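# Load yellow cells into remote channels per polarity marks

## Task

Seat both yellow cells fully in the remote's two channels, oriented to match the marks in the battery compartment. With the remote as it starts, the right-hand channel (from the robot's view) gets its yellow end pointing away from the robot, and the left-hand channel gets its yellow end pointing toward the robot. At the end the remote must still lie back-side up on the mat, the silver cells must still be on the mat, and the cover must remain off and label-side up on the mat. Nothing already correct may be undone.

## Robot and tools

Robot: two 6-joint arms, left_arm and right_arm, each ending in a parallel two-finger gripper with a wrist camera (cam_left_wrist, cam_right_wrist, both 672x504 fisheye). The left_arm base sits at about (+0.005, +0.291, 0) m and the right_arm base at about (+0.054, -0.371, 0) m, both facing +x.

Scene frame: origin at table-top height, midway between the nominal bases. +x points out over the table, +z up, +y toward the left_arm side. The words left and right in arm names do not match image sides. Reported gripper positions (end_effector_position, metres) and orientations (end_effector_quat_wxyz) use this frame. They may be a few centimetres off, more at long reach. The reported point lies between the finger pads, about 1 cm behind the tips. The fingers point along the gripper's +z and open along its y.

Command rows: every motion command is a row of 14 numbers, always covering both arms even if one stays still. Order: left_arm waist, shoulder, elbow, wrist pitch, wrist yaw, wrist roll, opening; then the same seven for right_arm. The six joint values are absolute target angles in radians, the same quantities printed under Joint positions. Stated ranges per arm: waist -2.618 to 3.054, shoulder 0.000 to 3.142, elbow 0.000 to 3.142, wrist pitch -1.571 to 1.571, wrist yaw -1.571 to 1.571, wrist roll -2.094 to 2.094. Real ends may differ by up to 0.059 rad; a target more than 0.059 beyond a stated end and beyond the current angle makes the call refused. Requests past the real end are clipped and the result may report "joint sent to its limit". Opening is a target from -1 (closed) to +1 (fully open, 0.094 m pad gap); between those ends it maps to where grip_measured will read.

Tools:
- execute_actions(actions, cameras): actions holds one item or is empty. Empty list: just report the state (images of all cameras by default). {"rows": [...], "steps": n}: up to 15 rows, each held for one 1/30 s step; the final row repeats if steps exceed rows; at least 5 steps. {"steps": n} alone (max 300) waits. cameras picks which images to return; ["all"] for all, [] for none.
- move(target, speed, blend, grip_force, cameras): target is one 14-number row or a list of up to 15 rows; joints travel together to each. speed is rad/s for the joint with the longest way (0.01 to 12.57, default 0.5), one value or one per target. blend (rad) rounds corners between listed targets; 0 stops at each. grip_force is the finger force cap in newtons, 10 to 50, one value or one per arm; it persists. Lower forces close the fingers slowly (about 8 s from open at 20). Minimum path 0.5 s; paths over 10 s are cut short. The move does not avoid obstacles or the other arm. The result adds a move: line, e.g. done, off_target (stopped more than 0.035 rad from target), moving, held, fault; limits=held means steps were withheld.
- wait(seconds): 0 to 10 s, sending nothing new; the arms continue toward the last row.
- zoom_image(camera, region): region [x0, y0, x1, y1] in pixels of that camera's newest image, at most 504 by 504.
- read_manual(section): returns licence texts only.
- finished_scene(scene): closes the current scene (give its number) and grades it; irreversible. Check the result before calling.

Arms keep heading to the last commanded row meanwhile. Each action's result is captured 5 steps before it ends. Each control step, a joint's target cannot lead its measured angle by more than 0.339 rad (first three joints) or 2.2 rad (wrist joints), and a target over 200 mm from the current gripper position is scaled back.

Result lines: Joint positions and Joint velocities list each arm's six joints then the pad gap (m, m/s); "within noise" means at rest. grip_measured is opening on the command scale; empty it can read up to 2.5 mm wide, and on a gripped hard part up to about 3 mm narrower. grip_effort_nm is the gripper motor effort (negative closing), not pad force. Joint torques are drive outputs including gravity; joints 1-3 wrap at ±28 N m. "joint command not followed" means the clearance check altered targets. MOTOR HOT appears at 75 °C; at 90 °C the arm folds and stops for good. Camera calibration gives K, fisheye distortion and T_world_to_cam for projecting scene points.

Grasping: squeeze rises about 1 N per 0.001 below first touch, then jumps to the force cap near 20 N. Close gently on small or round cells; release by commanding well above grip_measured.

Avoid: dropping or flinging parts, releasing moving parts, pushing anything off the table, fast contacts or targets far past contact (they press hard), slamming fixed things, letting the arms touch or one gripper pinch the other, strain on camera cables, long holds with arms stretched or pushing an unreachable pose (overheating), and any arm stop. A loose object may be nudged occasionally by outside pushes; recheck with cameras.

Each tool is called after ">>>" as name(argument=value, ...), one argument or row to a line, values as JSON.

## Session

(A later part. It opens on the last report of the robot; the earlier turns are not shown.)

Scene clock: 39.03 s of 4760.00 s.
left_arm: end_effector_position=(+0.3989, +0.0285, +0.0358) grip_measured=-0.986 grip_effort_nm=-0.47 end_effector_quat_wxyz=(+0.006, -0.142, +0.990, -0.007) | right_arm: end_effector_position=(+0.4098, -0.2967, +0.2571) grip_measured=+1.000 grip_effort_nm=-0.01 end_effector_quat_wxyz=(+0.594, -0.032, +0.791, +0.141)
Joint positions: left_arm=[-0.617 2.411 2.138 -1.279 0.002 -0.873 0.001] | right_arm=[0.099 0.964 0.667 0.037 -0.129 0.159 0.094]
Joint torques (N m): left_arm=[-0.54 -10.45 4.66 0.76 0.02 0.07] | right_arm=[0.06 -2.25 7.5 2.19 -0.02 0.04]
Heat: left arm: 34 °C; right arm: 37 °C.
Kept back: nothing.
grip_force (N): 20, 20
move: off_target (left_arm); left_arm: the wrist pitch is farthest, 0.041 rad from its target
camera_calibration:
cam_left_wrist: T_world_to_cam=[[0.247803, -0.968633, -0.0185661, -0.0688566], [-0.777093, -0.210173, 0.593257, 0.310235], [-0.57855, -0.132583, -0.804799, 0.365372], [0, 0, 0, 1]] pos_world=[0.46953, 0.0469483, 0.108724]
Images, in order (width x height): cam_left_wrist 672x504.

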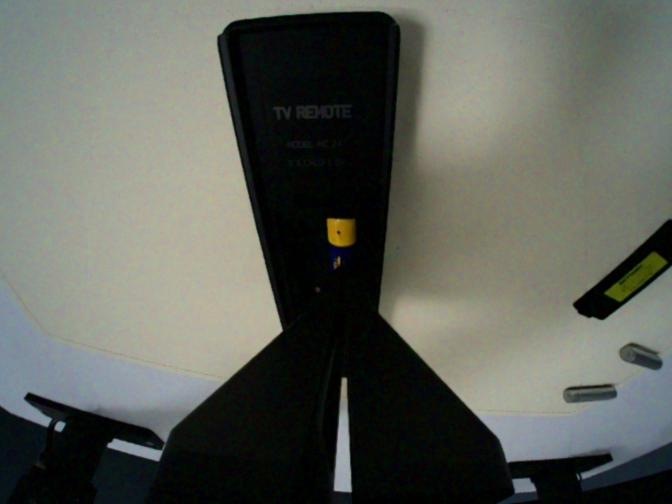

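>>> move(
  target=[-0.624, 2.446, 2.07, -1.19, 0.004, -0.868, -1, 0.099, 0.964, 0.667, 0.037, -0.129, 0.159, 1],
  speed=0.15,
  cameras=["cam_left_wrist"],
)

>>> zoom_image(
  camera="cam_left_wrist",
  region=[250, 150, 430, 330],
)

Scene clock: 40.00 s of 4760.00 s.
left_arm: end_effector_position=(+0.3987, +0.0287, +0.0349) grip_measured=-0.986 grip_effort_nm=-0.47 end_effector_quat_wxyz=(+0.008, -0.142, +0.990, -0.009) | right_arm: end_effector_position=(+0.4098, -0.2967, +0.2571) grip_measured=+1.000 grip_effort_nm=-0.01 end_effector_quat_wxyz=(+0.594, -0.032, +0.791, +0.141)
Joint positions: left_arm=[-0.617 2.402 2.117 -1.262 0.002 -0.873 0.001] | right_arm=[0.099 0.964 0.667 0.037 -0.129 0.159 0.094]
Joint torques (N m): left_arm=[-0.54 -9.59 2.89 1.1 0.04 0.05] | right_arm=[0.06 -2.25 7.5 2.19 -0.02 0.04]
Heat: left arm: 34 °C; right arm: 37 °C.
Kept back: nothing.
grip_force (N): 20, 20
move: off_target (left_arm); left_arm: the wrist pitch is farthest, 0.072 rad from its target
camera_calibration:
cam_left_wrist: T_world_to_cam=[[0.247876, -0.96869, -0.0140365, -0.0688437], [-0.780106, -0.208169, 0.590001, 0.311868], [-0.57445, -0.135297, -0.80728, 0.36307], [0, 0, 0, 1]] pos_world=[0.46892, 0.0473552, 0.108131]
Images, in order (width x height): cam_left_wrist 672x504.

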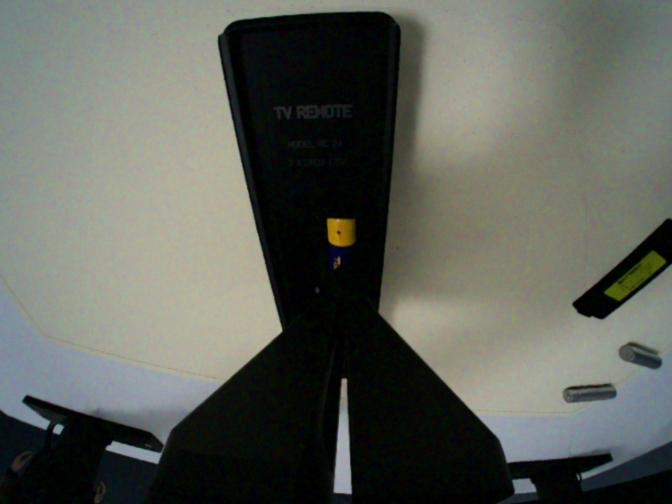

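Scaled by 2.800 from the camera's 672x504 image, which has a finer 960x720 frame.

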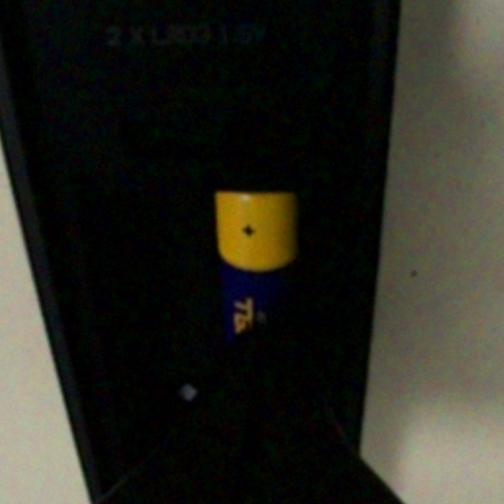

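>>> move(
  target=[-0.624, 2.475, 2.06, -1.15, 0.004, -0.868, -1, 0.099, 0.964, 0.667, 0.037, -0.129, 0.159, 1],
  speed=0.15,
  cameras=["cam_left_wrist"],
)

>>> zoom_image(
  camera="cam_left_wrist",
  region=[250, 150, 430, 330],
)

Scene clock: 41.00 s of 4760.00 s.
left_arm: end_effector_position=(+0.3990, +0.0285, +0.0344) grip_measured=-0.986 grip_effort_nm=-0.47 end_effector_quat_wxyz=(+0.009, -0.142, +0.990, -0.009) | right_arm: end_effector_position=(+0.4098, -0.2967, +0.2571) grip_measured=+1.000 grip_effort_nm=-0.01 end_effector_quat_wxyz=(+0.594, -0.032, +0.791, +0.141)
Joint positions: left_arm=[-0.617 2.402 2.115 -1.259 0.002 -0.873 0.001] | right_arm=[0.099 0.964 0.667 0.037 -0.129 0.159 0.094]
Joint torques (N m): left_arm=[-0.54 -7.04 2.18 1.48 0.05 0.04] | right_arm=[0.06 -2.24 7.5 2.19 -0.01 0.04]
Heat: left arm: 34 °C; right arm: 37 °C.
Kept back: nothing.
grip_force (N): 20, 20
move: off_target (left_arm); left_arm: the wrist pitch is farthest, 0.109 rad from its target
camera_calibration:
cam_left_wrist: T_world_to_cam=[[0.247912, -0.968697, -0.0129008, -0.0691326], [-0.78083, -0.20768, 0.589214, 0.312638], [-0.573449, -0.136, -0.807874, 0.362476], [0, 0, 0, 1]] pos_world=[0.469117, 0.0472569, 0.107733]
Images, in order (width x height): cam_left_wrist 672x504.

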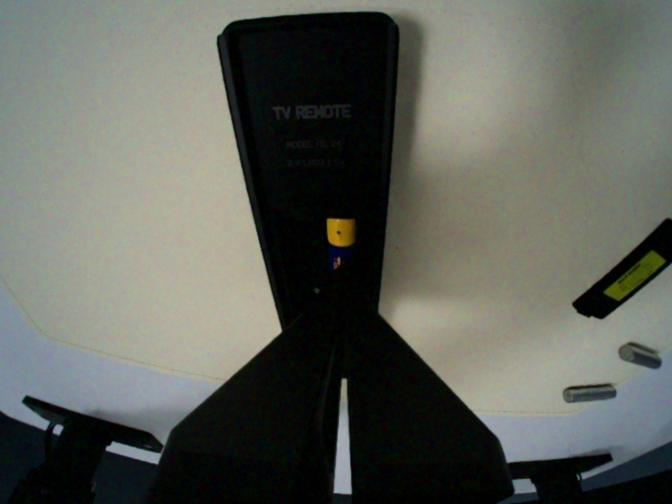

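Scaled by 2.800 from the camera's 672x504 image, which has a finer 960x720 frame.

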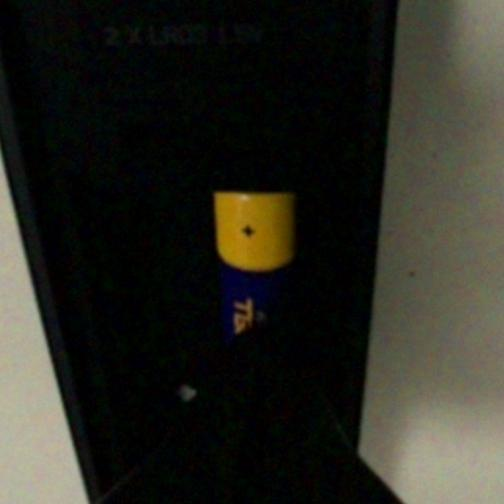

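>>> move(
  target=[
    [-0.624, 2.43, 2.30, -1.43, 0.004, -0.868, -1, 0.099, 0.964, 0.667, 0.037, -0.129, 0.159, 1],
    [-0.624, 2.25, 2.15, -1.20, 0.004, -0.868, -0.2, 0.099, 0.964, 0.667, 0.037, -0.129, 0.159, 1],
  ],
  speed=0.4,
  cameras=["cam_left_wrist"],
)

>>> zoom_image(
  camera="cam_left_wrist",
  region=[270, 180, 430, 340],
)

Scene clock: 44.47 s of 4760.00 s.
left_arm: end_effector_position=(+0.4232, +0.0123, +0.1066) grip_measured=-0.203 grip_effort_nm=0.16 end_effector_quat_wxyz=(+0.090, -0.141, +0.983, -0.082) | right_arm: end_effector_position=(+0.4098, -0.2967, +0.2571) grip_measured=+1.000 grip_effort_nm=-0.01 end_effector_quat_wxyz=(+0.594, -0.032, +0.791, +0.141)
Joint positions: left_arm=[-0.617 2.28 2.163 -1.21 0.002 -0.873 0.037] | right_arm=[0.099 0.964 0.667 0.037 -0.129 0.159 0.094]
Joint torques (N m): left_arm=[-0.53 -15.84 6.63 0.89 0.02 0.09] | right_arm=[0.06 -2.25 7.5 2.19 -0.02 0.04]
Heat: left arm: 34 °C; right arm: 37 °C.
Kept back: nothing.
grip_force (N): 20, 20
move: done
camera_calibration:
cam_left_wrist: T_world_to_cam=[[0.235658, -0.96056, 0.147615, -0.101968], [-0.876002, -0.144184, 0.460251, 0.338943], [-0.420815, -0.237773, -0.875431, 0.376376], [0, 0, 0, 1]] pos_world=[0.47933, 0.0404155, 0.188544]
Images, in order (width x height): cam_left_wrist 672x504.

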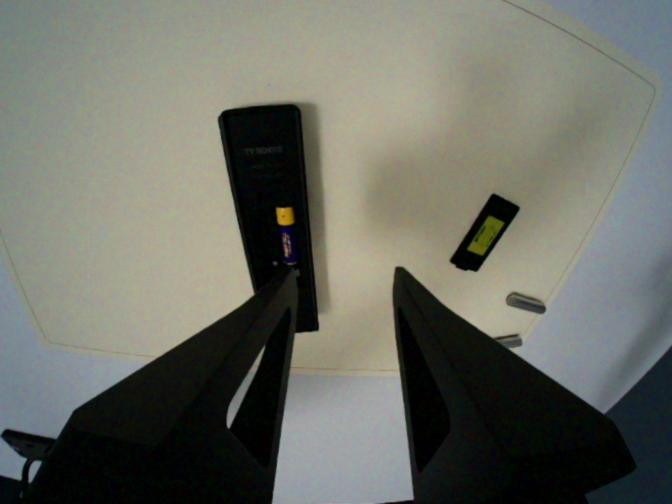

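Scaled by 3.150 from the camera's 672x504 image, which has a finer 960x720 frame.

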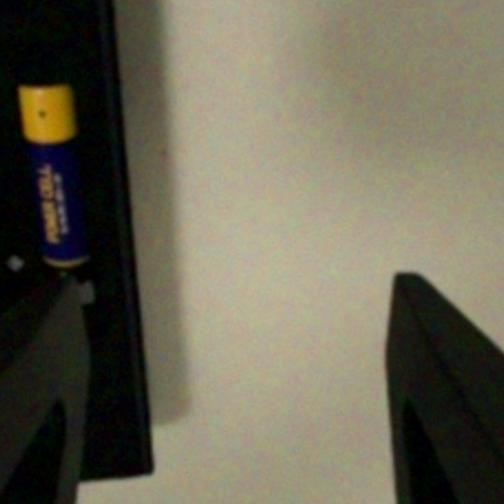

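>>> move(
  target=[0.257, 1.784, 1.335, -1.115, 0, 0.283, -0.2, 0.099, 0.964, 0.667, 0.037, -0.129, 0.159, 1],
  speed=0.9,
  cameras=["cam_left_wrist"],
)

Scene clock: 47.10 s of 4760.00 s.
left_arm: end_effector_position=(+0.3138, +0.3833, +0.0668) grip_measured=-0.203 grip_effort_nm=0.16 end_effector_quat_wxyz=(-0.014, -0.006, +1.000, -0.003) | right_arm: end_effector_position=(+0.4098, -0.2967, +0.2571) grip_measured=+1.000 grip_effort_nm=-0.01 end_effector_quat_wxyz=(+0.594, -0.032, +0.791, +0.141)
Joint positions: left_arm=[0.258 1.816 1.346 -1.129 -0.002 0.275 0.037] | right_arm=[0.099 0.964 0.667 0.037 -0.129 0.159 0.094]
Joint torques (N m): left_arm=[-0.06 -11.4 6.12 0.38 0.02 0.11] | right_arm=[0.06 -2.25 7.5 2.19 -0.02 0.04]
Heat: left arm: 34 °C; right arm: 37 °C.
Kept back: nothing.
grip_force (N): 20, 20
move: done
camera_calibration:
cam_left_wrist: T_world_to_cam=[[-0.0225751, -0.99938, -0.0270096, 0.393573], [-0.782112, 0.000826087, 0.623137, 0.218967], [-0.622729, 0.0351919, -0.781646, 0.336171], [0, 0, 0, 1]] pos_world=[0.389485, 0.381318, 0.136951]
Images, in order (width x height): cam_left_wrist 672x504.

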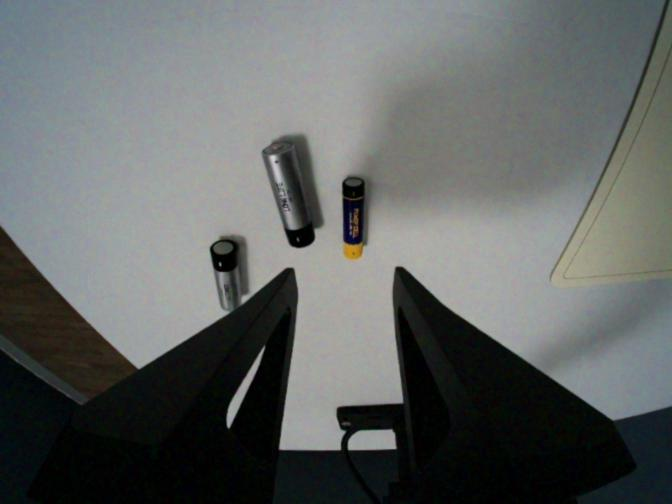

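>>> move(
  target=[0.245, 1.84, 1.165, -0.91, 0, 0.283, -0.45, 0.099, 0.964, 0.667, 0.037, -0.129, 0.159, 1],
  speed=0.4,
  cameras=["cam_left_wrist"],
)

Scene clock: 49.13 s of 4760.00 s.
left_arm: end_effector_position=(+0.3084, +0.3794, +0.0232) grip_measured=-0.447 grip_effort_nm=-0.15 end_effector_quat_wxyz=(-0.002, -0.002, +1.000, +0.000) | right_arm: end_effector_position=(+0.4098, -0.2967, +0.2571) grip_measured=+1.000 grip_effort_nm=-0.01 end_effector_quat_wxyz=(+0.594, -0.032, +0.791, +0.141)
Joint positions: left_arm=[0.252 1.824 1.174 -0.925 -0.002 0.275 0.026] | right_arm=[0.099 0.964 0.667 0.037 -0.129 0.159 0.094]
Joint torques (N m): left_arm=[-0.55 -6.69 5.86 0.42 0.03 0.11] | right_arm=[0.06 -2.25 7.5 2.19 -0.02 0.04]
Heat: left arm: 34 °C; right arm: 38 °C.
Kept back: nothing.
grip_force (N): 20, 20
move: done
camera_calibration:
cam_left_wrist: T_world_to_cam=[[-0.0295393, -0.998975, -0.0342986, 0.390662], [-0.796256, 0.00277463, 0.604953, 0.245947], [-0.604238, 0.0451804, -0.795522, 0.289725], [0, 0, 0, 1]] pos_world=[0.38244, 0.376489, 0.0950958]
Images, in order (width x height): cam_left_wrist 672x504.

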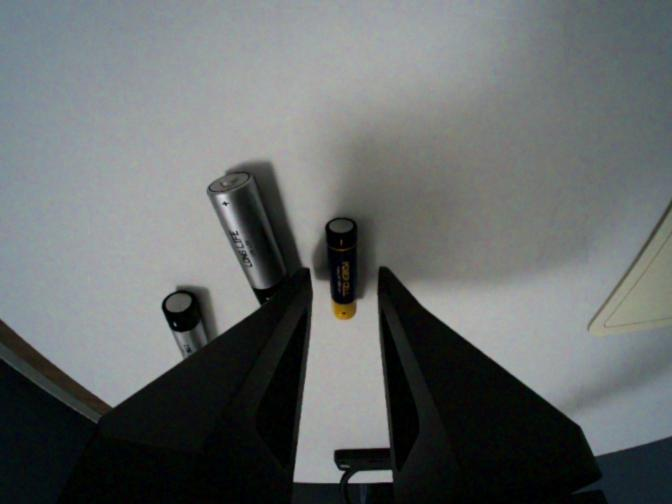

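>>> move(
  target=[0.245, 1.857, 1.14, -0.872, 0, 0.283, -0.45, 0.099, 0.964, 0.667, 0.037, -0.129, 0.159, 1],
  speed=0.3,
  cameras=["cam_left_wrist"],
)

Scene clock: 50.13 s of 4760.00 s.
left_arm: end_effector_position=(+0.3085, +0.3795, +0.0173) grip_measured=-0.447 grip_effort_nm=-0.14 end_effector_quat_wxyz=(-0.002, -0.002, +1.000, +0.001) | right_arm: end_effector_position=(+0.4098, -0.2967, +0.2571) grip_measured=+1.000 grip_effort_nm=-0.01 end_effector_quat_wxyz=(+0.594, -0.032, +0.791, +0.141)
Joint positions: left_arm=[0.252 1.832 1.159 -0.901 -0.002 0.275 0.026] | right_arm=[0.099 0.964 0.667 0.037 -0.129 0.159 0.094]
Joint torques (N m): left_arm=[-0.68 -6.09 4.96 0.58 0.02 0.09] | right_arm=[0.06 -2.25 7.5 2.19 -0.02 0.04]
Heat: left arm: 34 °C; right arm: 38 °C.
Kept back: nothing.
grip_force (N): 20, 20
move: done
camera_calibration:
cam_left_wrist: T_world_to_cam=[[-0.0295543, -0.998948, -0.03505, 0.390525], [-0.796837, 0.00237563, 0.60419, 0.249893], [-0.603471, 0.0457856, -0.796069, 0.284639], [0, 0, 0, 1]] pos_world=[0.382438, 0.376488, 0.0892976]
Images, in order (width x height): cam_left_wrist 672x504.

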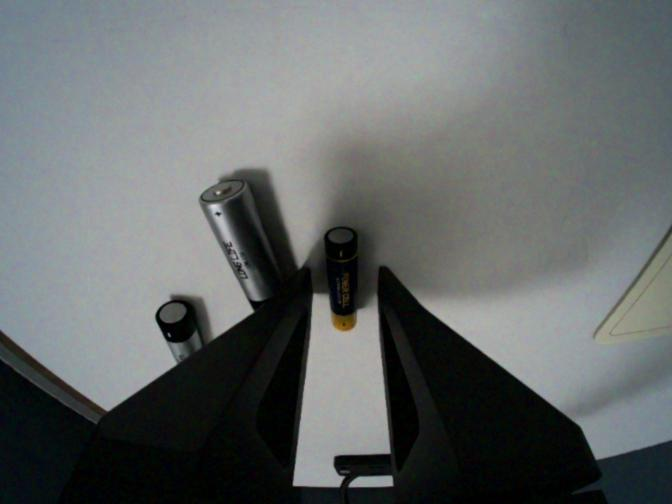

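>>> move(
  target=[
    [0.245, 1.861, 1.126, -0.857, 0, 0.283, -0.45, 0.099, 0.964, 0.667, 0.037, -0.129, 0.159, 1],
    [0.245, 1.861, 1.126, -0.857, 0, 0.283, -1, 0.099, 0.964, 0.667, 0.037, -0.129, 0.159, 1],
  ],
  speed=0.3,
  cameras=["cam_left_wrist"],
)

Scene clock: 52.73 s of 4760.00 s.
left_arm: end_effector_position=(+0.3099, +0.3823, +0.0170) grip_measured=-0.770 grip_effort_nm=-0.45 end_effector_quat_wxyz=(+0.001, -0.003, +1.000, +0.008) | right_arm: end_effector_position=(+0.4098, -0.2967, +0.2571) grip_measured=+1.000 grip_effort_nm=-0.01 end_effector_quat_wxyz=(+0.594, -0.032, +0.791, +0.141)
Joint positions: left_arm=[0.252 1.832 1.158 -0.89 -0.015 0.275 0.011] | right_arm=[0.099 0.964 0.667 0.037 -0.129 0.159 0.094]
Joint torques (N m): left_arm=[-0.54 -5.64 3.74 0.63 0.16 0.09] | right_arm=[0.06 -2.25 7.5 2.19 -0.02 0.04]
Heat: left arm: 34 °C; right arm: 38 °C.
Kept back: nothing.
grip_force (N): 20, 20
move: done; target 2's new numbers were sent with left_arm's wrist pitch 0.042 rad from that target
camera_calibration:
cam_left_wrist: T_world_to_cam=[[-0.0293254, -0.99831, -0.0501789, 0.393344], [-0.800006, -0.00665583, 0.599955, 0.255681], [-0.599275, 0.0577373, -0.798458, 0.279247], [0, 0, 0, 1]] pos_world=[0.383427, 0.378258, 0.0893074]
Images, in order (width x height): cam_left_wrist 672x504.

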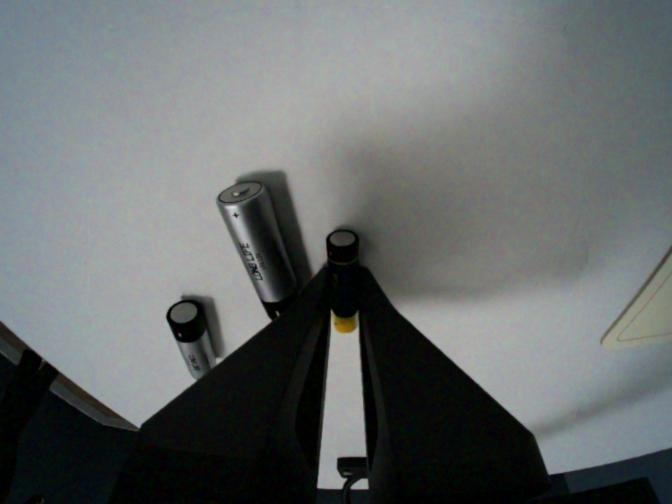

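>>> move(
  target=[
    [0.25, 1.80, 1.37, -1.13, 0, 0.275, -1, 0.099, 0.964, 0.667, 0.037, -0.129, 0.159, 1],
    [-0.593, 2.42, 2.25, -1.405, 0, -0.873, -1, 0.099, 0.964, 0.667, 0.037, -0.129, 0.159, 1],
  ],
  speed=[0.5, 0.9],
  blend=[0.1, 0],
  cameras=["cam_left_wrist"],
)

>>> zoom_image(
  camera="cam_left_wrist",
  region=[250, 150, 430, 330],
)

Scene clock: 55.93 s of 4760.00 s.
left_arm: end_effector_position=(+0.3984, +0.0394, +0.0656) grip_measured=-0.771 grip_effort_nm=-0.47 end_effector_quat_wxyz=(+0.001, -0.147, +0.989, -0.005) | right_arm: end_effector_position=(+0.4098, -0.2967, +0.2571) grip_measured=+1.000 grip_effort_nm=-0.01 end_effector_quat_wxyz=(+0.594, -0.032, +0.791, +0.141)
Joint positions: left_arm=[-0.597 2.393 2.224 -1.394 0.006 -0.864 0.011] | right_arm=[0.099 0.964 0.667 0.037 -0.129 0.159 0.094]
Joint torques (N m): left_arm=[0.24 -11.04 10 0.19 -0.07 -0.06] | right_arm=[0.05 -2.25 7.5 2.19 -0.02 0.04]
Heat: left arm: 34 °C; right arm: 38 °C.
Kept back: nothing.
grip_force (N): 20, 20
move: done
camera_calibration:
cam_left_wrist: T_world_to_cam=[[0.258613, -0.965691, -0.0236806, -0.0617325], [-0.768294, -0.220486, 0.600924, 0.290846], [-0.585528, -0.137213, -0.798955, 0.393193], [0, 0, 0, 1]] pos_world=[0.469645, 0.0584643, 0.137905]
Images, in order (width x height): cam_left_wrist 672x504.

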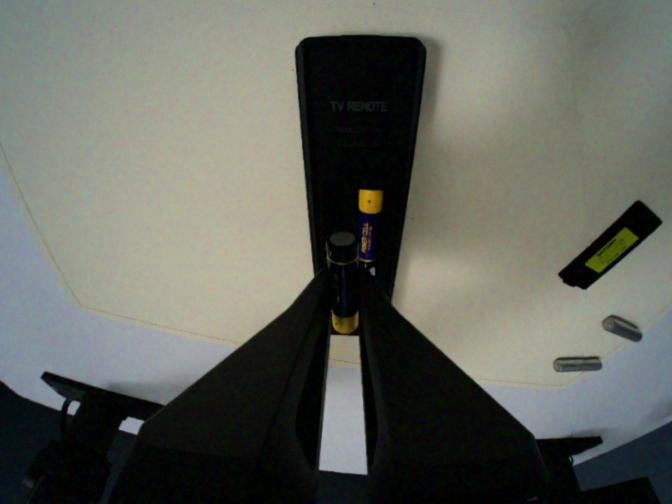

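Scaled by 2.800 from the camera's 672x504 image, which has a finer 960x720 frame.

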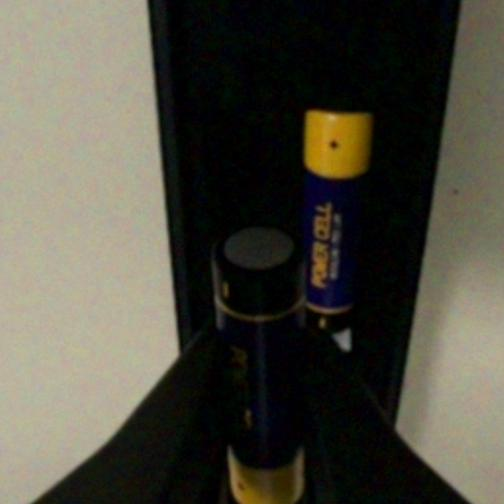

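>>> move(
  target=[-0.593, 2.345, 2.106, -1.287, 0, -0.873, -1, 0.099, 0.964, 0.667, 0.037, -0.129, 0.159, 1],
  speed=0.3,
  cameras=["cam_left_wrist"],
)

>>> zoom_image(
  camera="cam_left_wrist",
  region=[240, 150, 440, 350],
)

Scene clock: 57.47 s of 4760.00 s.
left_arm: end_effector_position=(+0.3972, +0.0401, +0.0434) grip_measured=-0.771 grip_effort_nm=-0.47 end_effector_quat_wxyz=(+0.001, -0.148, +0.989, -0.005) | right_arm: end_effector_position=(+0.4098, -0.2967, +0.2571) grip_measured=+1.000 grip_effort_nm=-0.01 end_effector_quat_wxyz=(+0.594, -0.032, +0.791, +0.141)
Joint positions: left_arm=[-0.597 2.383 2.118 -1.299 0.006 -0.865 0.011] | right_arm=[0.099 0.964 0.667 0.037 -0.129 0.159 0.094]
Joint torques (N m): left_arm=[0.31 -16.96 6.17 0.41 -0.06 -0.07] | right_arm=[0.06 -2.25 7.5 2.19 -0.02 0.04]
Heat: left arm: 34 °C; right arm: 38 °C.
Kept back: nothing.
grip_force (N): 20, 20
move: off_target (left_arm); left_arm: the shoulder is farthest, 0.038 rad from its target
camera_calibration:
cam_left_wrist: T_world_to_cam=[[0.259288, -0.965496, -0.0242318, -0.0614412], [-0.767767, -0.221279, 0.601306, 0.303258], [-0.585921, -0.137307, -0.798651, 0.374937], [0, 0, 0, 1]] pos_world=[0.468446, 0.0592648, 0.115604]
Images, in order (width x height): cam_left_wrist 672x504.

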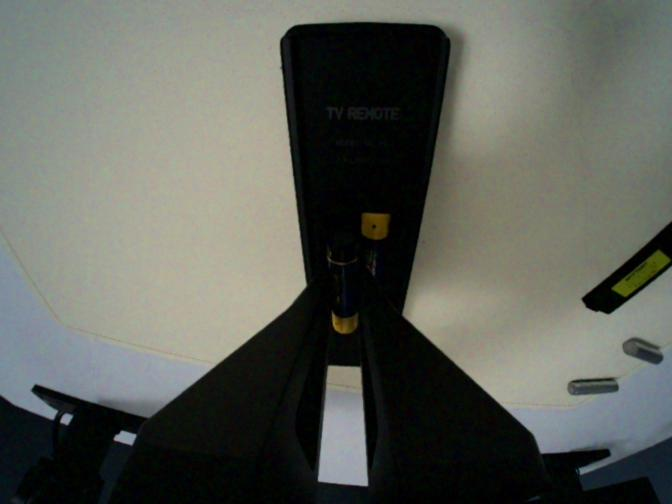

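Scaled by 2.520 from the camera's 672x504 image, which has a finer 960x720 frame.

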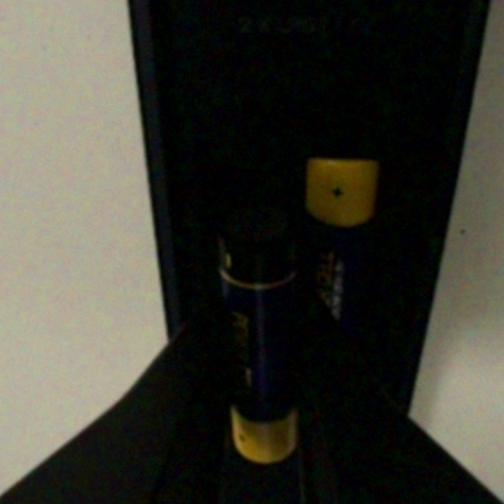

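>>> move(
  target=[-0.593, 2.345, 2.076, -1.258, 0, -0.873, -1, 0.099, 0.964, 0.667, 0.037, -0.129, 0.159, 1],
  speed=0.2,
  cameras=["cam_left_wrist"],
)

>>> zoom_image(
  camera="cam_left_wrist",
  region=[240, 150, 440, 350],
)

Scene clock: 58.93 s of 4760.00 s.
left_arm: end_effector_position=(+0.3968, +0.0403, +0.0366) grip_measured=-0.771 grip_effort_nm=-0.47 end_effector_quat_wxyz=(+0.000, -0.148, +0.989, -0.005) | right_arm: end_effector_position=(+0.4098, -0.2967, +0.2571) grip_measured=+1.000 grip_effort_nm=-0.01 end_effector_quat_wxyz=(+0.594, -0.032, +0.791, +0.141)
Joint positions: left_arm=[-0.597 2.383 2.091 -1.272 0.007 -0.865 0.011] | right_arm=[0.099 0.964 0.667 0.037 -0.129 0.159 0.094]
Joint torques (N m): left_arm=[0.23 -16.88 5.94 0.44 -0.06 -0.1] | right_arm=[0.06 -2.25 7.5 2.19 -0.02 0.04]
Heat: left arm: 34 °C; right arm: 38 °C.
Kept back: nothing.
grip_force (N): 20, 20
move: off_target (left_arm); left_arm: the shoulder is farthest, 0.038 rad from its target
camera_calibration:
cam_left_wrist: T_world_to_cam=[[0.2593, -0.965496, -0.0240876, -0.0614269], [-0.767302, -0.22109, 0.601969, 0.306763], [-0.586524, -0.137608, -0.798156, 0.369532], [0, 0, 0, 1]] pos_world=[0.468048, 0.0593655, 0.108803]
Images, in order (width x height): cam_left_wrist 672x504.

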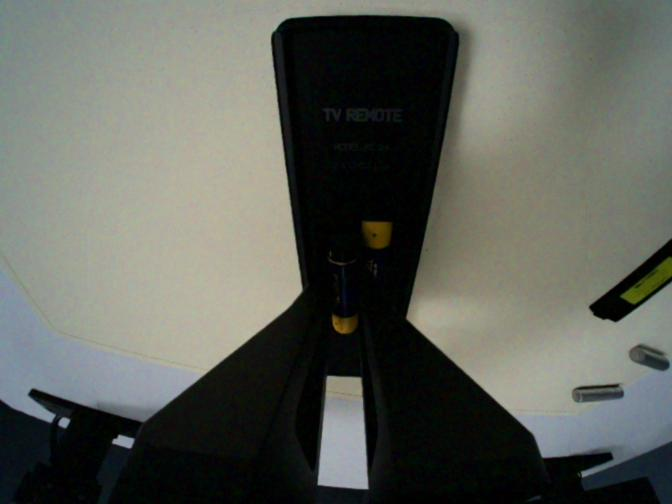

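Scaled by 2.520 from the camera's 672x504 image, which has a finer 960x720 frame.

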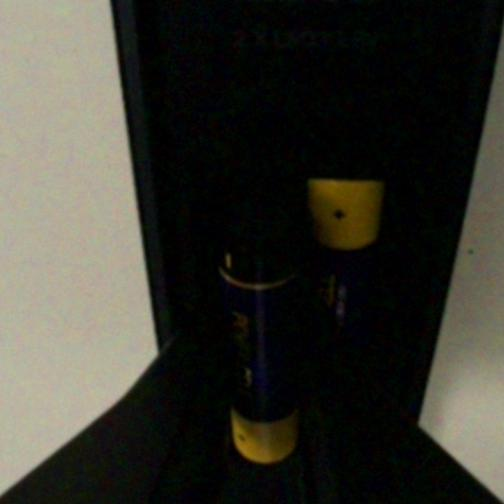

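>>> move(
  target=[-0.584, 2.423, 2.135, -1.292, 0, -0.851, -1, 0.099, 0.964, 0.667, 0.037, -0.129, 0.159, 1],
  speed=0.2,
  cameras=["cam_left_wrist"],
)

>>> zoom_image(
  camera="cam_left_wrist",
  region=[240, 150, 440, 350],
)

Scene clock: 60.20 s of 4760.00 s.
left_arm: end_effector_position=(+0.4003, +0.0410, +0.0374) grip_measured=-0.772 grip_effort_nm=-0.47 end_effector_quat_wxyz=(+0.001, -0.147, +0.989, -0.006) | right_arm: end_effector_position=(+0.4098, -0.2967, +0.2571) grip_measured=+1.000 grip_effort_nm=-0.01 end_effector_quat_wxyz=(+0.594, -0.032, +0.791, +0.141)
Joint positions: left_arm=[-0.591 2.392 2.11 -1.278 0.007 -0.857 0.011] | right_arm=[0.099 0.964 0.667 0.037 -0.129 0.159 0.094]
Joint torques (N m): left_arm=[0.58 -10.54 9.81 0.18 -0.05 0.08] | right_arm=[0.06 -2.25 7.5 2.19 -0.02 0.04]
Heat: left arm: 34 °C; right arm: 39 °C.
Kept back: nothing.
grip_force (N): 20, 20
move: done
camera_calibration:
cam_left_wrist: T_world_to_cam=[[0.257514, -0.966047, -0.020957, -0.0610057], [-0.76928, -0.218091, 0.600537, 0.309988], [-0.584717, -0.138525, -0.799323, 0.371745], [0, 0, 0, 1]] pos_world=[0.471544, 0.0601671, 0.109706]
Images, in order (width x height): cam_left_wrist 672x504.

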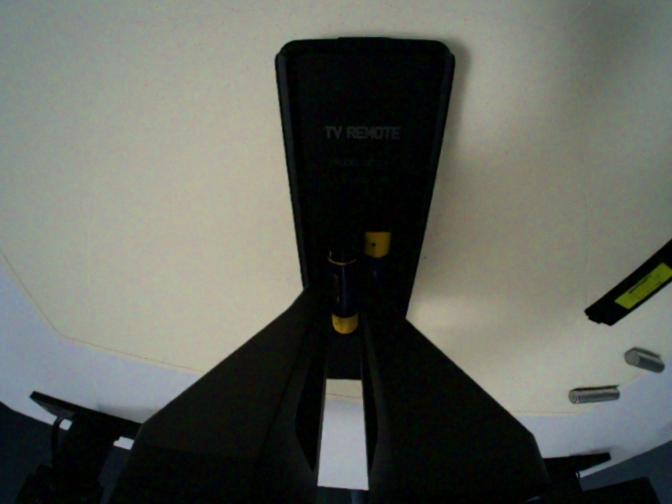

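Scaled by 2.520 from the camera's 672x504 image, which has a finer 960x720 frame.

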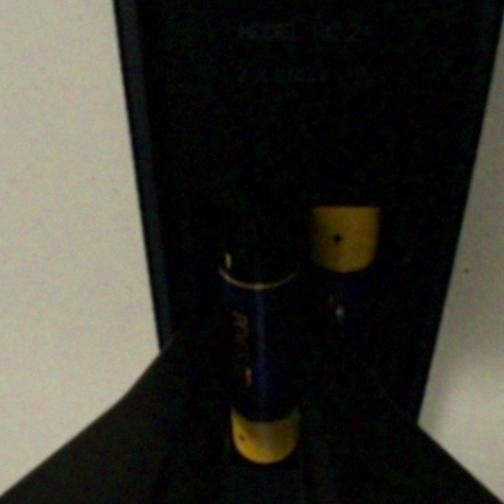

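>>> move(
  target=[-0.584, 2.423, 2.080, -1.245, 0, -0.851, -1, 0.099, 0.964, 0.667, 0.037, -0.129, 0.159, 1],
  speed=0.15,
)

Scene clock: 61.20 s of 4760.00 s.
left_arm: end_effector_position=(+0.4011, +0.0405, +0.0358) grip_measured=-0.772 grip_effort_nm=-0.47 end_effector_quat_wxyz=(+0.003, -0.147, +0.989, -0.007) | right_arm: end_effector_position=(+0.4098, -0.2967, +0.2571) grip_measured=+1.000 grip_effort_nm=-0.01 end_effector_quat_wxyz=(+0.594, -0.032, +0.791, +0.141)
Joint positions: left_arm=[-0.591 2.392 2.104 -1.268 0.007 -0.857 0.011] | right_arm=[0.099 0.964 0.667 0.037 -0.129 0.159 0.094]
Joint torques (N m): left_arm=[0.57 -10.59 5.14 0.56 -0.08 0.07] | right_arm=[0.06 -2.25 7.5 2.19 -0.02 0.04]
Heat: left arm: 34 °C; right arm: 39 °C.
Kept back: nothing.
grip_force (N): 20, 20
move: done

>>> move(
  target=[-0.584, 2.423, 2.062, -1.228, 0, -0.851, -1, 0.099, 0.964, 0.667, 0.037, -0.129, 0.159, 1],
  speed=0.15,
  cameras=["cam_left_wrist"],
)

>>> zoom_image(
  camera="cam_left_wrist",
  region=[240, 150, 440, 350],
)

Scene clock: 62.13 s of 4760.00 s.
left_arm: end_effector_position=(+0.4009, +0.0406, +0.0350) grip_measured=-0.772 grip_effort_nm=-0.47 end_effector_quat_wxyz=(+0.003, -0.147, +0.989, -0.007) | right_arm: end_effector_position=(+0.4098, -0.2967, +0.2571) grip_measured=+1.000 grip_effort_nm=-0.01 end_effector_quat_wxyz=(+0.594, -0.032, +0.791, +0.141)
Joint positions: left_arm=[-0.591 2.392 2.1 -1.266 0.007 -0.857 0.011] | right_arm=[0.099 0.964 0.667 0.037 -0.129 0.159 0.094]
Joint torques (N m): left_arm=[0.55 -10.74 3.79 0.72 -0.07 0.06] | right_arm=[0.05 -2.25 7.5 2.19 -0.01 0.04]
Heat: left arm: 34 °C; right arm: 39 °C.
Kept back: nothing.
grip_force (N): 20, 20
move: off_target (left_arm); left_arm: the elbow is farthest, 0.038 rad from its target
camera_calibration:
cam_left_wrist: T_world_to_cam=[[0.25679, -0.966286, -0.0187337, -0.0613007], [-0.771026, -0.21651, 0.598867, 0.312438], [-0.582733, -0.139339, -0.800629, 0.369294], [0, 0, 0, 1]] pos_world=[0.471839, 0.0598688, 0.10741]
Images, in order (width x height): cam_left_wrist 672x504.

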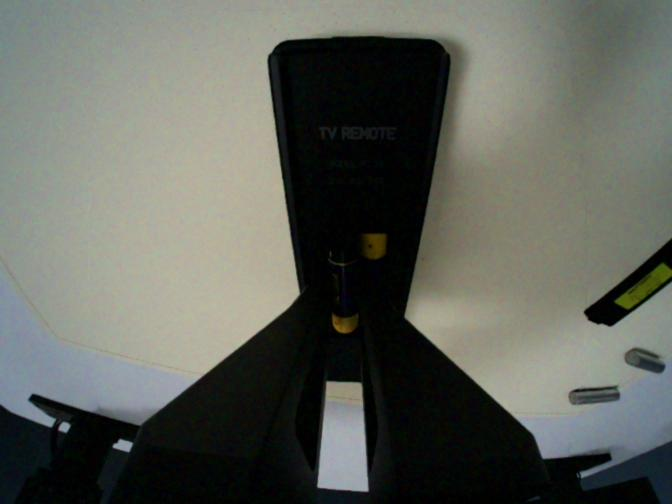

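Scaled by 2.520 from the camera's 672x504 image, which has a finer 960x720 frame.

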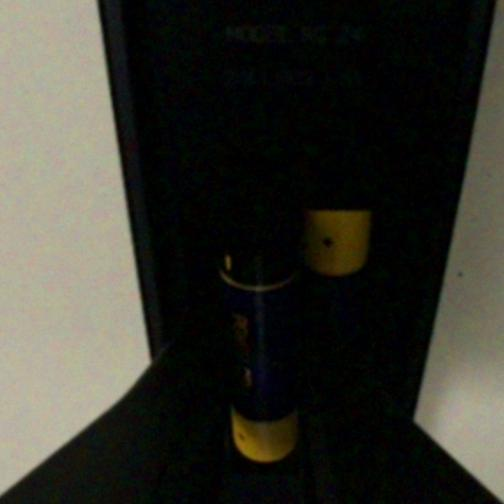

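>>> move(
  target=[-0.580, 2.423, 2.135, -1.294, 0, -0.851, -1, 0.099, 0.964, 0.667, 0.037, -0.129, 0.159, 1],
  speed=0.15,
  cameras=["cam_left_wrist"],
)

>>> zoom_image(
  camera="cam_left_wrist",
  region=[240, 150, 440, 350],
)

Scene clock: 63.60 s of 4760.00 s.
left_arm: end_effector_position=(+0.4010, +0.0422, +0.0374) grip_measured=-0.772 grip_effort_nm=-0.47 end_effector_quat_wxyz=(+0.001, -0.148, +0.989, -0.006) | right_arm: end_effector_position=(+0.4098, -0.2967, +0.2571) grip_measured=+1.000 grip_effort_nm=-0.01 end_effector_quat_wxyz=(+0.594, -0.032, +0.791, +0.141)
Joint positions: left_arm=[-0.588 2.392 2.11 -1.279 0.007 -0.857 0.011] | right_arm=[0.099 0.964 0.667 0.037 -0.129 0.159 0.094]
Joint torques (N m): left_arm=[0.68 -10.7 9.85 0.17 -0.05 0.06] | right_arm=[0.06 -2.25 7.5 2.19 -0.02 0.04]
Heat: left arm: 34 °C; right arm: 39 °C.
Kept back: nothing.
grip_force (N): 20, 20
move: done
camera_calibration:
cam_left_wrist: T_world_to_cam=[[0.259692, -0.965456, -0.0213105, -0.0608324], [-0.768599, -0.22, 0.600713, 0.310592], [-0.58465, -0.139621, -0.799181, 0.37223], [0, 0, 0, 1]] pos_world=[0.472143, 0.0615707, 0.109606]
Images, in order (width x height): cam_left_wrist 672x504.

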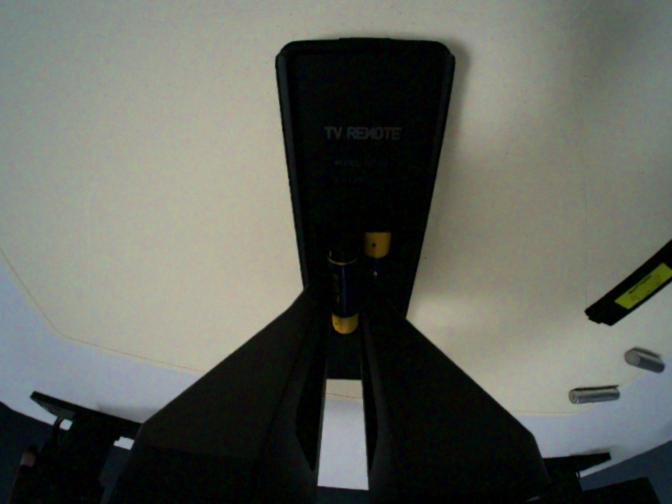

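Scaled by 2.520 from the camera's 672x504 image, which has a finer 960x720 frame.

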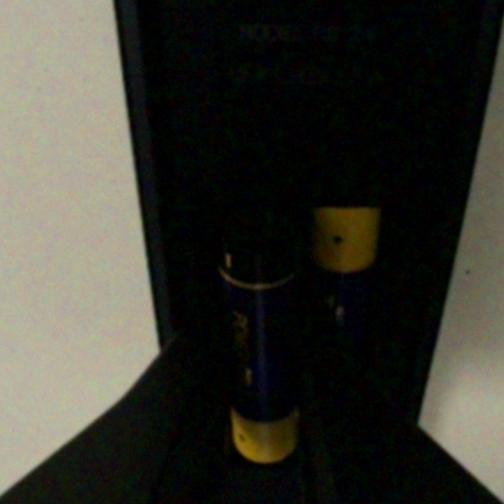

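>>> move(
  target=[-0.577, 2.423, 2.138, -1.296, 0, -0.851, -1, 0.099, 0.964, 0.667, 0.037, -0.129, 0.159, 1],
  speed=0.15,
  cameras=["cam_left_wrist"],
)

>>> zoom_image(
  camera="cam_left_wrist",
  region=[300, 200, 420, 320],
)

Scene clock: 64.53 s of 4760.00 s.
left_arm: end_effector_position=(+0.4010, +0.0422, +0.0374) grip_measured=-0.772 grip_effort_nm=-0.47 end_effector_quat_wxyz=(+0.001, -0.148, +0.989, -0.006) | right_arm: end_effector_position=(+0.4098, -0.2967, +0.2571) grip_measured=+1.000 grip_effort_nm=-0.01 end_effector_quat_wxyz=(+0.594, -0.032, +0.791, +0.141)
Joint positions: left_arm=[-0.588 2.392 2.11 -1.279 0.007 -0.857 0.011] | right_arm=[0.099 0.964 0.667 0.037 -0.129 0.159 0.094]
Joint torques (N m): left_arm=[0.85 -10.63 10.18 0.12 -0.06 0.07] | right_arm=[0.06 -2.25 7.5 2.19 -0.02 0.04]
Heat: left arm: 34 °C; right arm: 39 °C.
Kept back: nothing.
grip_force (N): 20, 20
move: done
camera_calibration:
cam_left_wrist: T_world_to_cam=[[0.259692, -0.965456, -0.0213105, -0.0608324], [-0.768599, -0.22, 0.600713, 0.310592], [-0.58465, -0.139621, -0.799181, 0.37223], [0, 0, 0, 1]] pos_world=[0.472143, 0.0615707, 0.109606]
Images, in order (width x height): cam_left_wrist 672x504.

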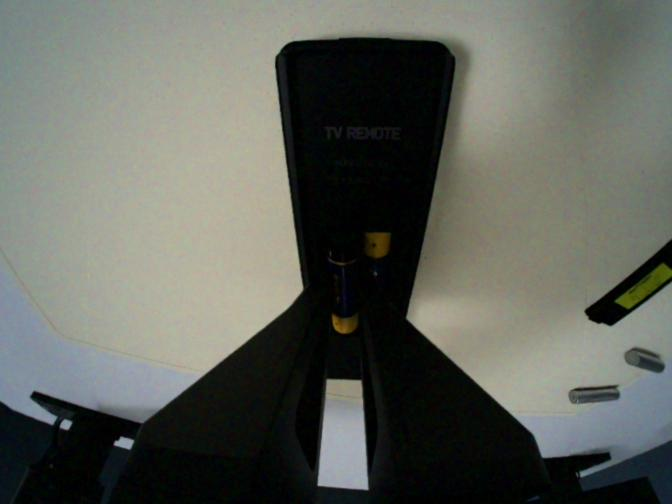

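Scaled by 4.200 from the camera's 672x504 image, which has a finer 960x720 frame.

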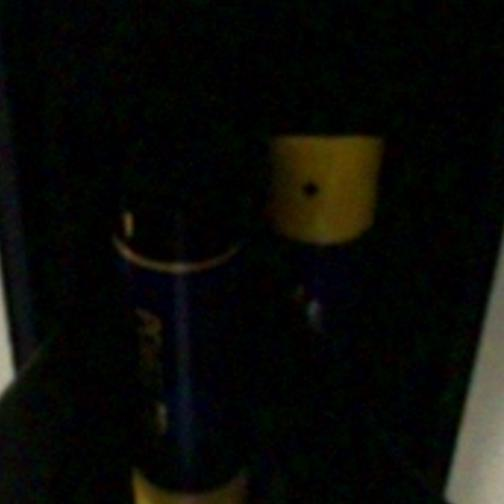

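>>> move(
  target=[-0.577, 2.423, 2.138, -1.296, -0.006, -0.851, -1, 0.099, 0.964, 0.667, 0.037, -0.129, 0.159, 1],
  speed=0.15,
  cameras=["cam_left_wrist"],
)

>>> zoom_image(
  camera="cam_left_wrist",
  region=[300, 200, 420, 320],
)

Scene clock: 65.63 s of 4760.00 s.
left_arm: end_effector_position=(+0.4010, +0.0422, +0.0374) grip_measured=-0.772 grip_effort_nm=-0.47 end_effector_quat_wxyz=(+0.001, -0.148, +0.989, -0.006) | right_arm: end_effector_position=(+0.4098, -0.2967, +0.2571) grip_measured=+1.000 grip_effort_nm=-0.01 end_effector_quat_wxyz=(+0.594, -0.032, +0.791, +0.141)
Joint positions: left_arm=[-0.588 2.392 2.11 -1.279 0.007 -0.857 0.011] | right_arm=[0.099 0.964 0.667 0.037 -0.129 0.159 0.094]
Joint torques (N m): left_arm=[0.81 -10.65 10.22 0.11 -0.12 0.08] | right_arm=[0.06 -2.25 7.5 2.19 -0.02 0.04]
Heat: left arm: 34 °C; right arm: 39 °C.
Kept back: nothing.
grip_force (N): 20, 20
move: done
camera_calibration:
cam_left_wrist: T_world_to_cam=[[0.259692, -0.965456, -0.0213105, -0.0608324], [-0.768599, -0.22, 0.600713, 0.310592], [-0.58465, -0.139621, -0.799181, 0.37223], [0, 0, 0, 1]] pos_world=[0.472143, 0.0615707, 0.109606]
Images, in order (width x height): cam_left_wrist 672x504.

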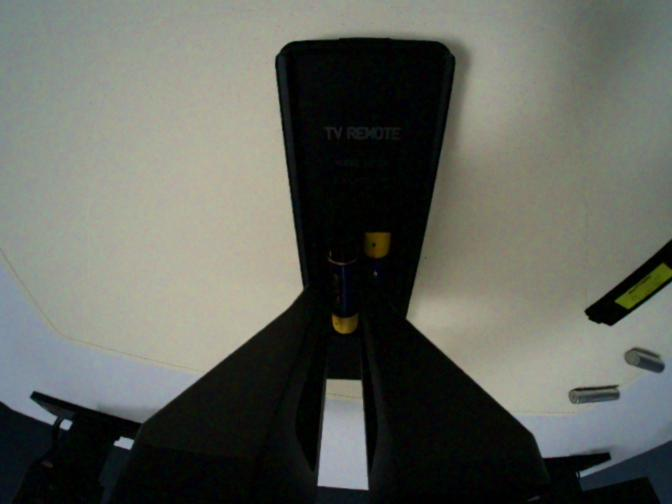

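Scaled by 4.200 from the camera's 672x504 image, which has a finer 960x720 frame.

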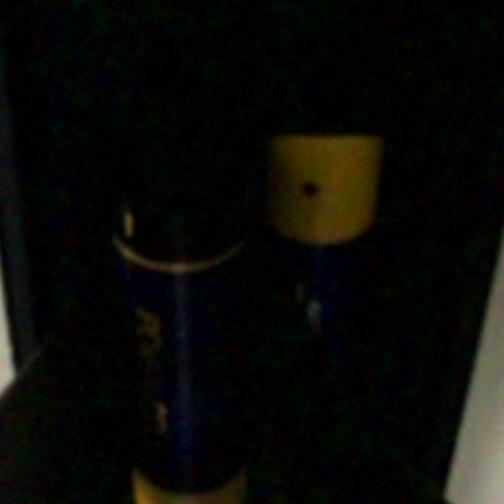

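>>> move(
  target=[-0.571, 2.423, 2.138, -1.296, -0.010, -0.851, -1, 0.099, 0.964, 0.667, 0.037, -0.129, 0.159, 1],
  speed=0.15,
  cameras=["cam_left_wrist"],
)

>>> zoom_image(
  camera="cam_left_wrist",
  region=[300, 200, 420, 320],
)

Scene clock: 66.57 s of 4760.00 s.
left_arm: end_effector_position=(+0.4028, +0.0451, +0.0374) grip_measured=-0.772 grip_effort_nm=-0.47 end_effector_quat_wxyz=(+0.001, -0.152, +0.988, -0.006) | right_arm: end_effector_position=(+0.4098, -0.2967, +0.2571) grip_measured=+1.000 grip_effort_nm=-0.01 end_effector_quat_wxyz=(+0.594, -0.032, +0.791, +0.141)
Joint positions: left_arm=[-0.581 2.392 2.11 -1.279 0.007 -0.857 0.011] | right_arm=[0.099 0.964 0.667 0.037 -0.129 0.159 0.094]
Joint torques (N m): left_arm=[0.73 -10.7 10.17 0.13 -0.19 0.08] | right_arm=[0.06 -2.25 7.5 2.19 -0.02 0.04]
Heat: left arm: 34 °C; right arm: 39 °C.
Kept back: nothing.
grip_force (N): 20, 20
move: done
camera_calibration:
cam_left_wrist: T_world_to_cam=[[0.266666, -0.963555, -0.0212616, -0.0614103], [-0.766993, -0.225522, 0.600717, 0.312244], [-0.583619, -0.143883, -0.799179, 0.373486], [0, 0, 0, 1]] pos_world=[0.473839, 0.0649841, 0.109606]
Images, in order (width x height): cam_left_wrist 672x504.

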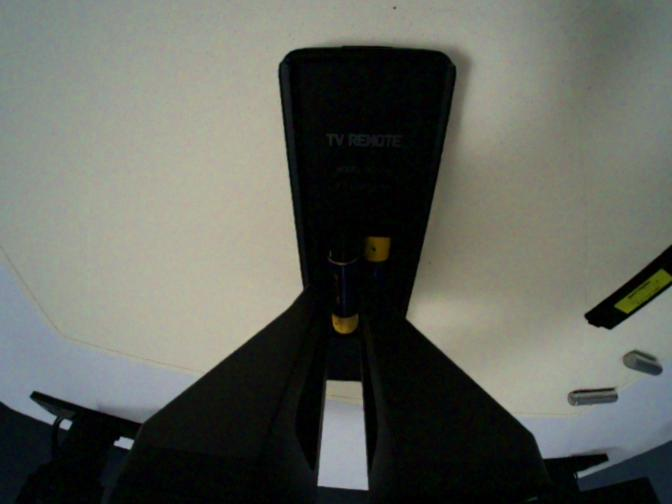

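Scaled by 4.200 from the camera's 672x504 image, which has a finer 960x720 frame.

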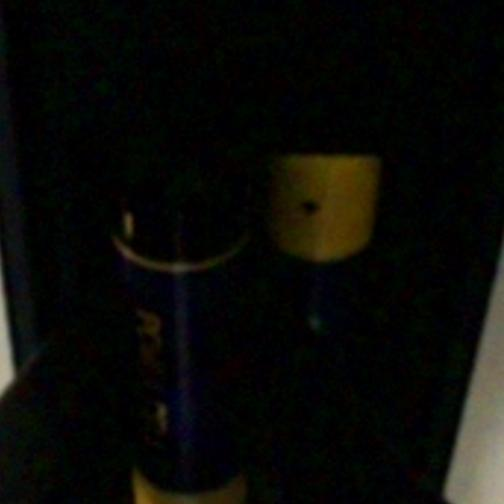

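>>> move(
  target=[-0.594, 2.423, 2.138, -1.302, 0, -0.851, -1, 0.099, 0.964, 0.667, 0.037, -0.129, 0.159, 1],
  speed=0.15,
  cameras=["cam_left_wrist"],
)

>>> zoom_image(
  camera="cam_left_wrist",
  region=[300, 200, 420, 320],
)

Scene clock: 67.87 s of 4760.00 s.
left_arm: end_effector_position=(+0.3989, +0.0438, +0.0373) grip_measured=-0.772 grip_effort_nm=-0.47 end_effector_quat_wxyz=(-0.003, -0.148, +0.989, -0.003) | right_arm: end_effector_position=(+0.4098, -0.2967, +0.2571) grip_measured=+1.000 grip_effort_nm=-0.01 end_effector_quat_wxyz=(+0.594, -0.032, +0.791, +0.141)
Joint positions: left_arm=[-0.588 2.392 2.11 -1.289 0.007 -0.857 0.011] | right_arm=[0.099 0.964 0.667 0.037 -0.129 0.159 0.094]
Joint torques (N m): left_arm=[-0.49 -10.69 10.11 0.16 -0.05 0.09] | right_arm=[0.05 -2.25 7.5 2.19 -0.02 0.04]
Heat: left arm: 34 °C; right arm: 39 °C.
Kept back: nothing.
grip_force (N): 20, 20
move: done
camera_calibration:
cam_left_wrist: T_world_to_cam=[[0.259856, -0.96521, -0.0290518, -0.0585577], [-0.76307, -0.223686, 0.606373, 0.307035], [-0.591776, -0.135401, -0.794649, 0.373714], [0, 0, 0, 1]] pos_world=[0.470661, 0.0627603, 0.109092]
Images, in order (width x height): cam_left_wrist 672x504.

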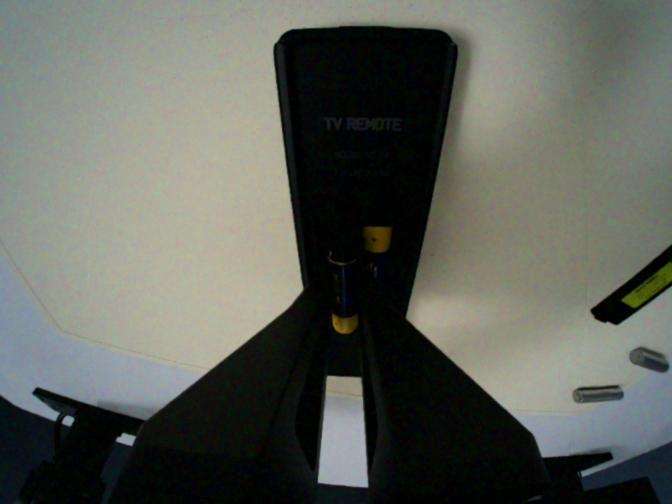

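Scaled by 4.200 from the camera's 672x504 image, which has a finer 960x720 frame.

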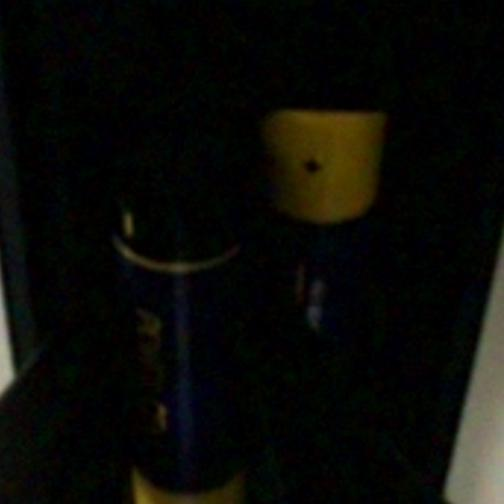

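>>> move(
  target=[-0.594, 2.423, 2.138, -1.264, 0, -0.851, -1, 0.099, 0.964, 0.667, 0.037, -0.129, 0.159, 1],
  speed=0.15,
  cameras=["cam_left_wrist"],
)

>>> zoom_image(
  camera="cam_left_wrist",
  region=[300, 200, 420, 320],
)

Scene clock: 68.97 s of 4760.00 s.
left_arm: end_effector_position=(+0.4018, +0.0420, +0.0374) grip_measured=-0.772 grip_effort_nm=-0.47 end_effector_quat_wxyz=(+0.002, -0.148, +0.989, -0.007) | right_arm: end_effector_position=(+0.4098, -0.2967, +0.2571) grip_measured=+1.000 grip_effort_nm=-0.01 end_effector_quat_wxyz=(+0.594, -0.032, +0.791, +0.141)
Joint positions: left_arm=[-0.588 2.392 2.11 -1.276 0.007 -0.857 0.011] | right_arm=[0.099 0.964 0.667 0.037 -0.129 0.159 0.094]
Joint torques (N m): left_arm=[-0.53 -10.67 10.28 0.42 -0.09 0.08] | right_arm=[0.06 -2.25 7.5 2.19 -0.01 0.04]
Heat: left arm: 34 °C; right arm: 39 °C.
Kept back: nothing.
grip_force (N): 20, 20
move: done
camera_calibration:
cam_left_wrist: T_world_to_cam=[[0.260144, -0.965383, -0.0189998, -0.0615468], [-0.770054, -0.2193, 0.599103, 0.311728], [-0.58253, -0.141222, -0.800447, 0.371962], [0, 0, 0, 1]] pos_world=[0.472737, 0.0614749, 0.10981]
Images, in order (width x height): cam_left_wrist 672x504.

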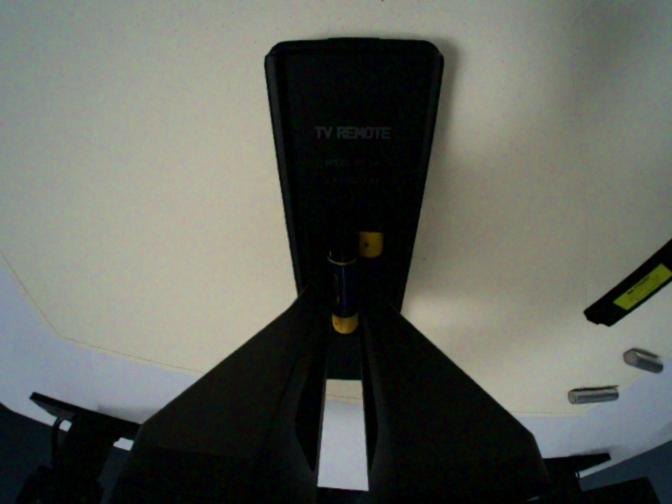

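Scaled by 4.200 from the camera's 672x504 image, which has a finer 960x720 frame.

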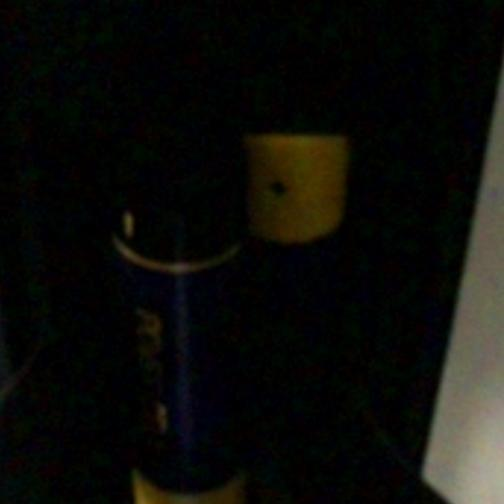

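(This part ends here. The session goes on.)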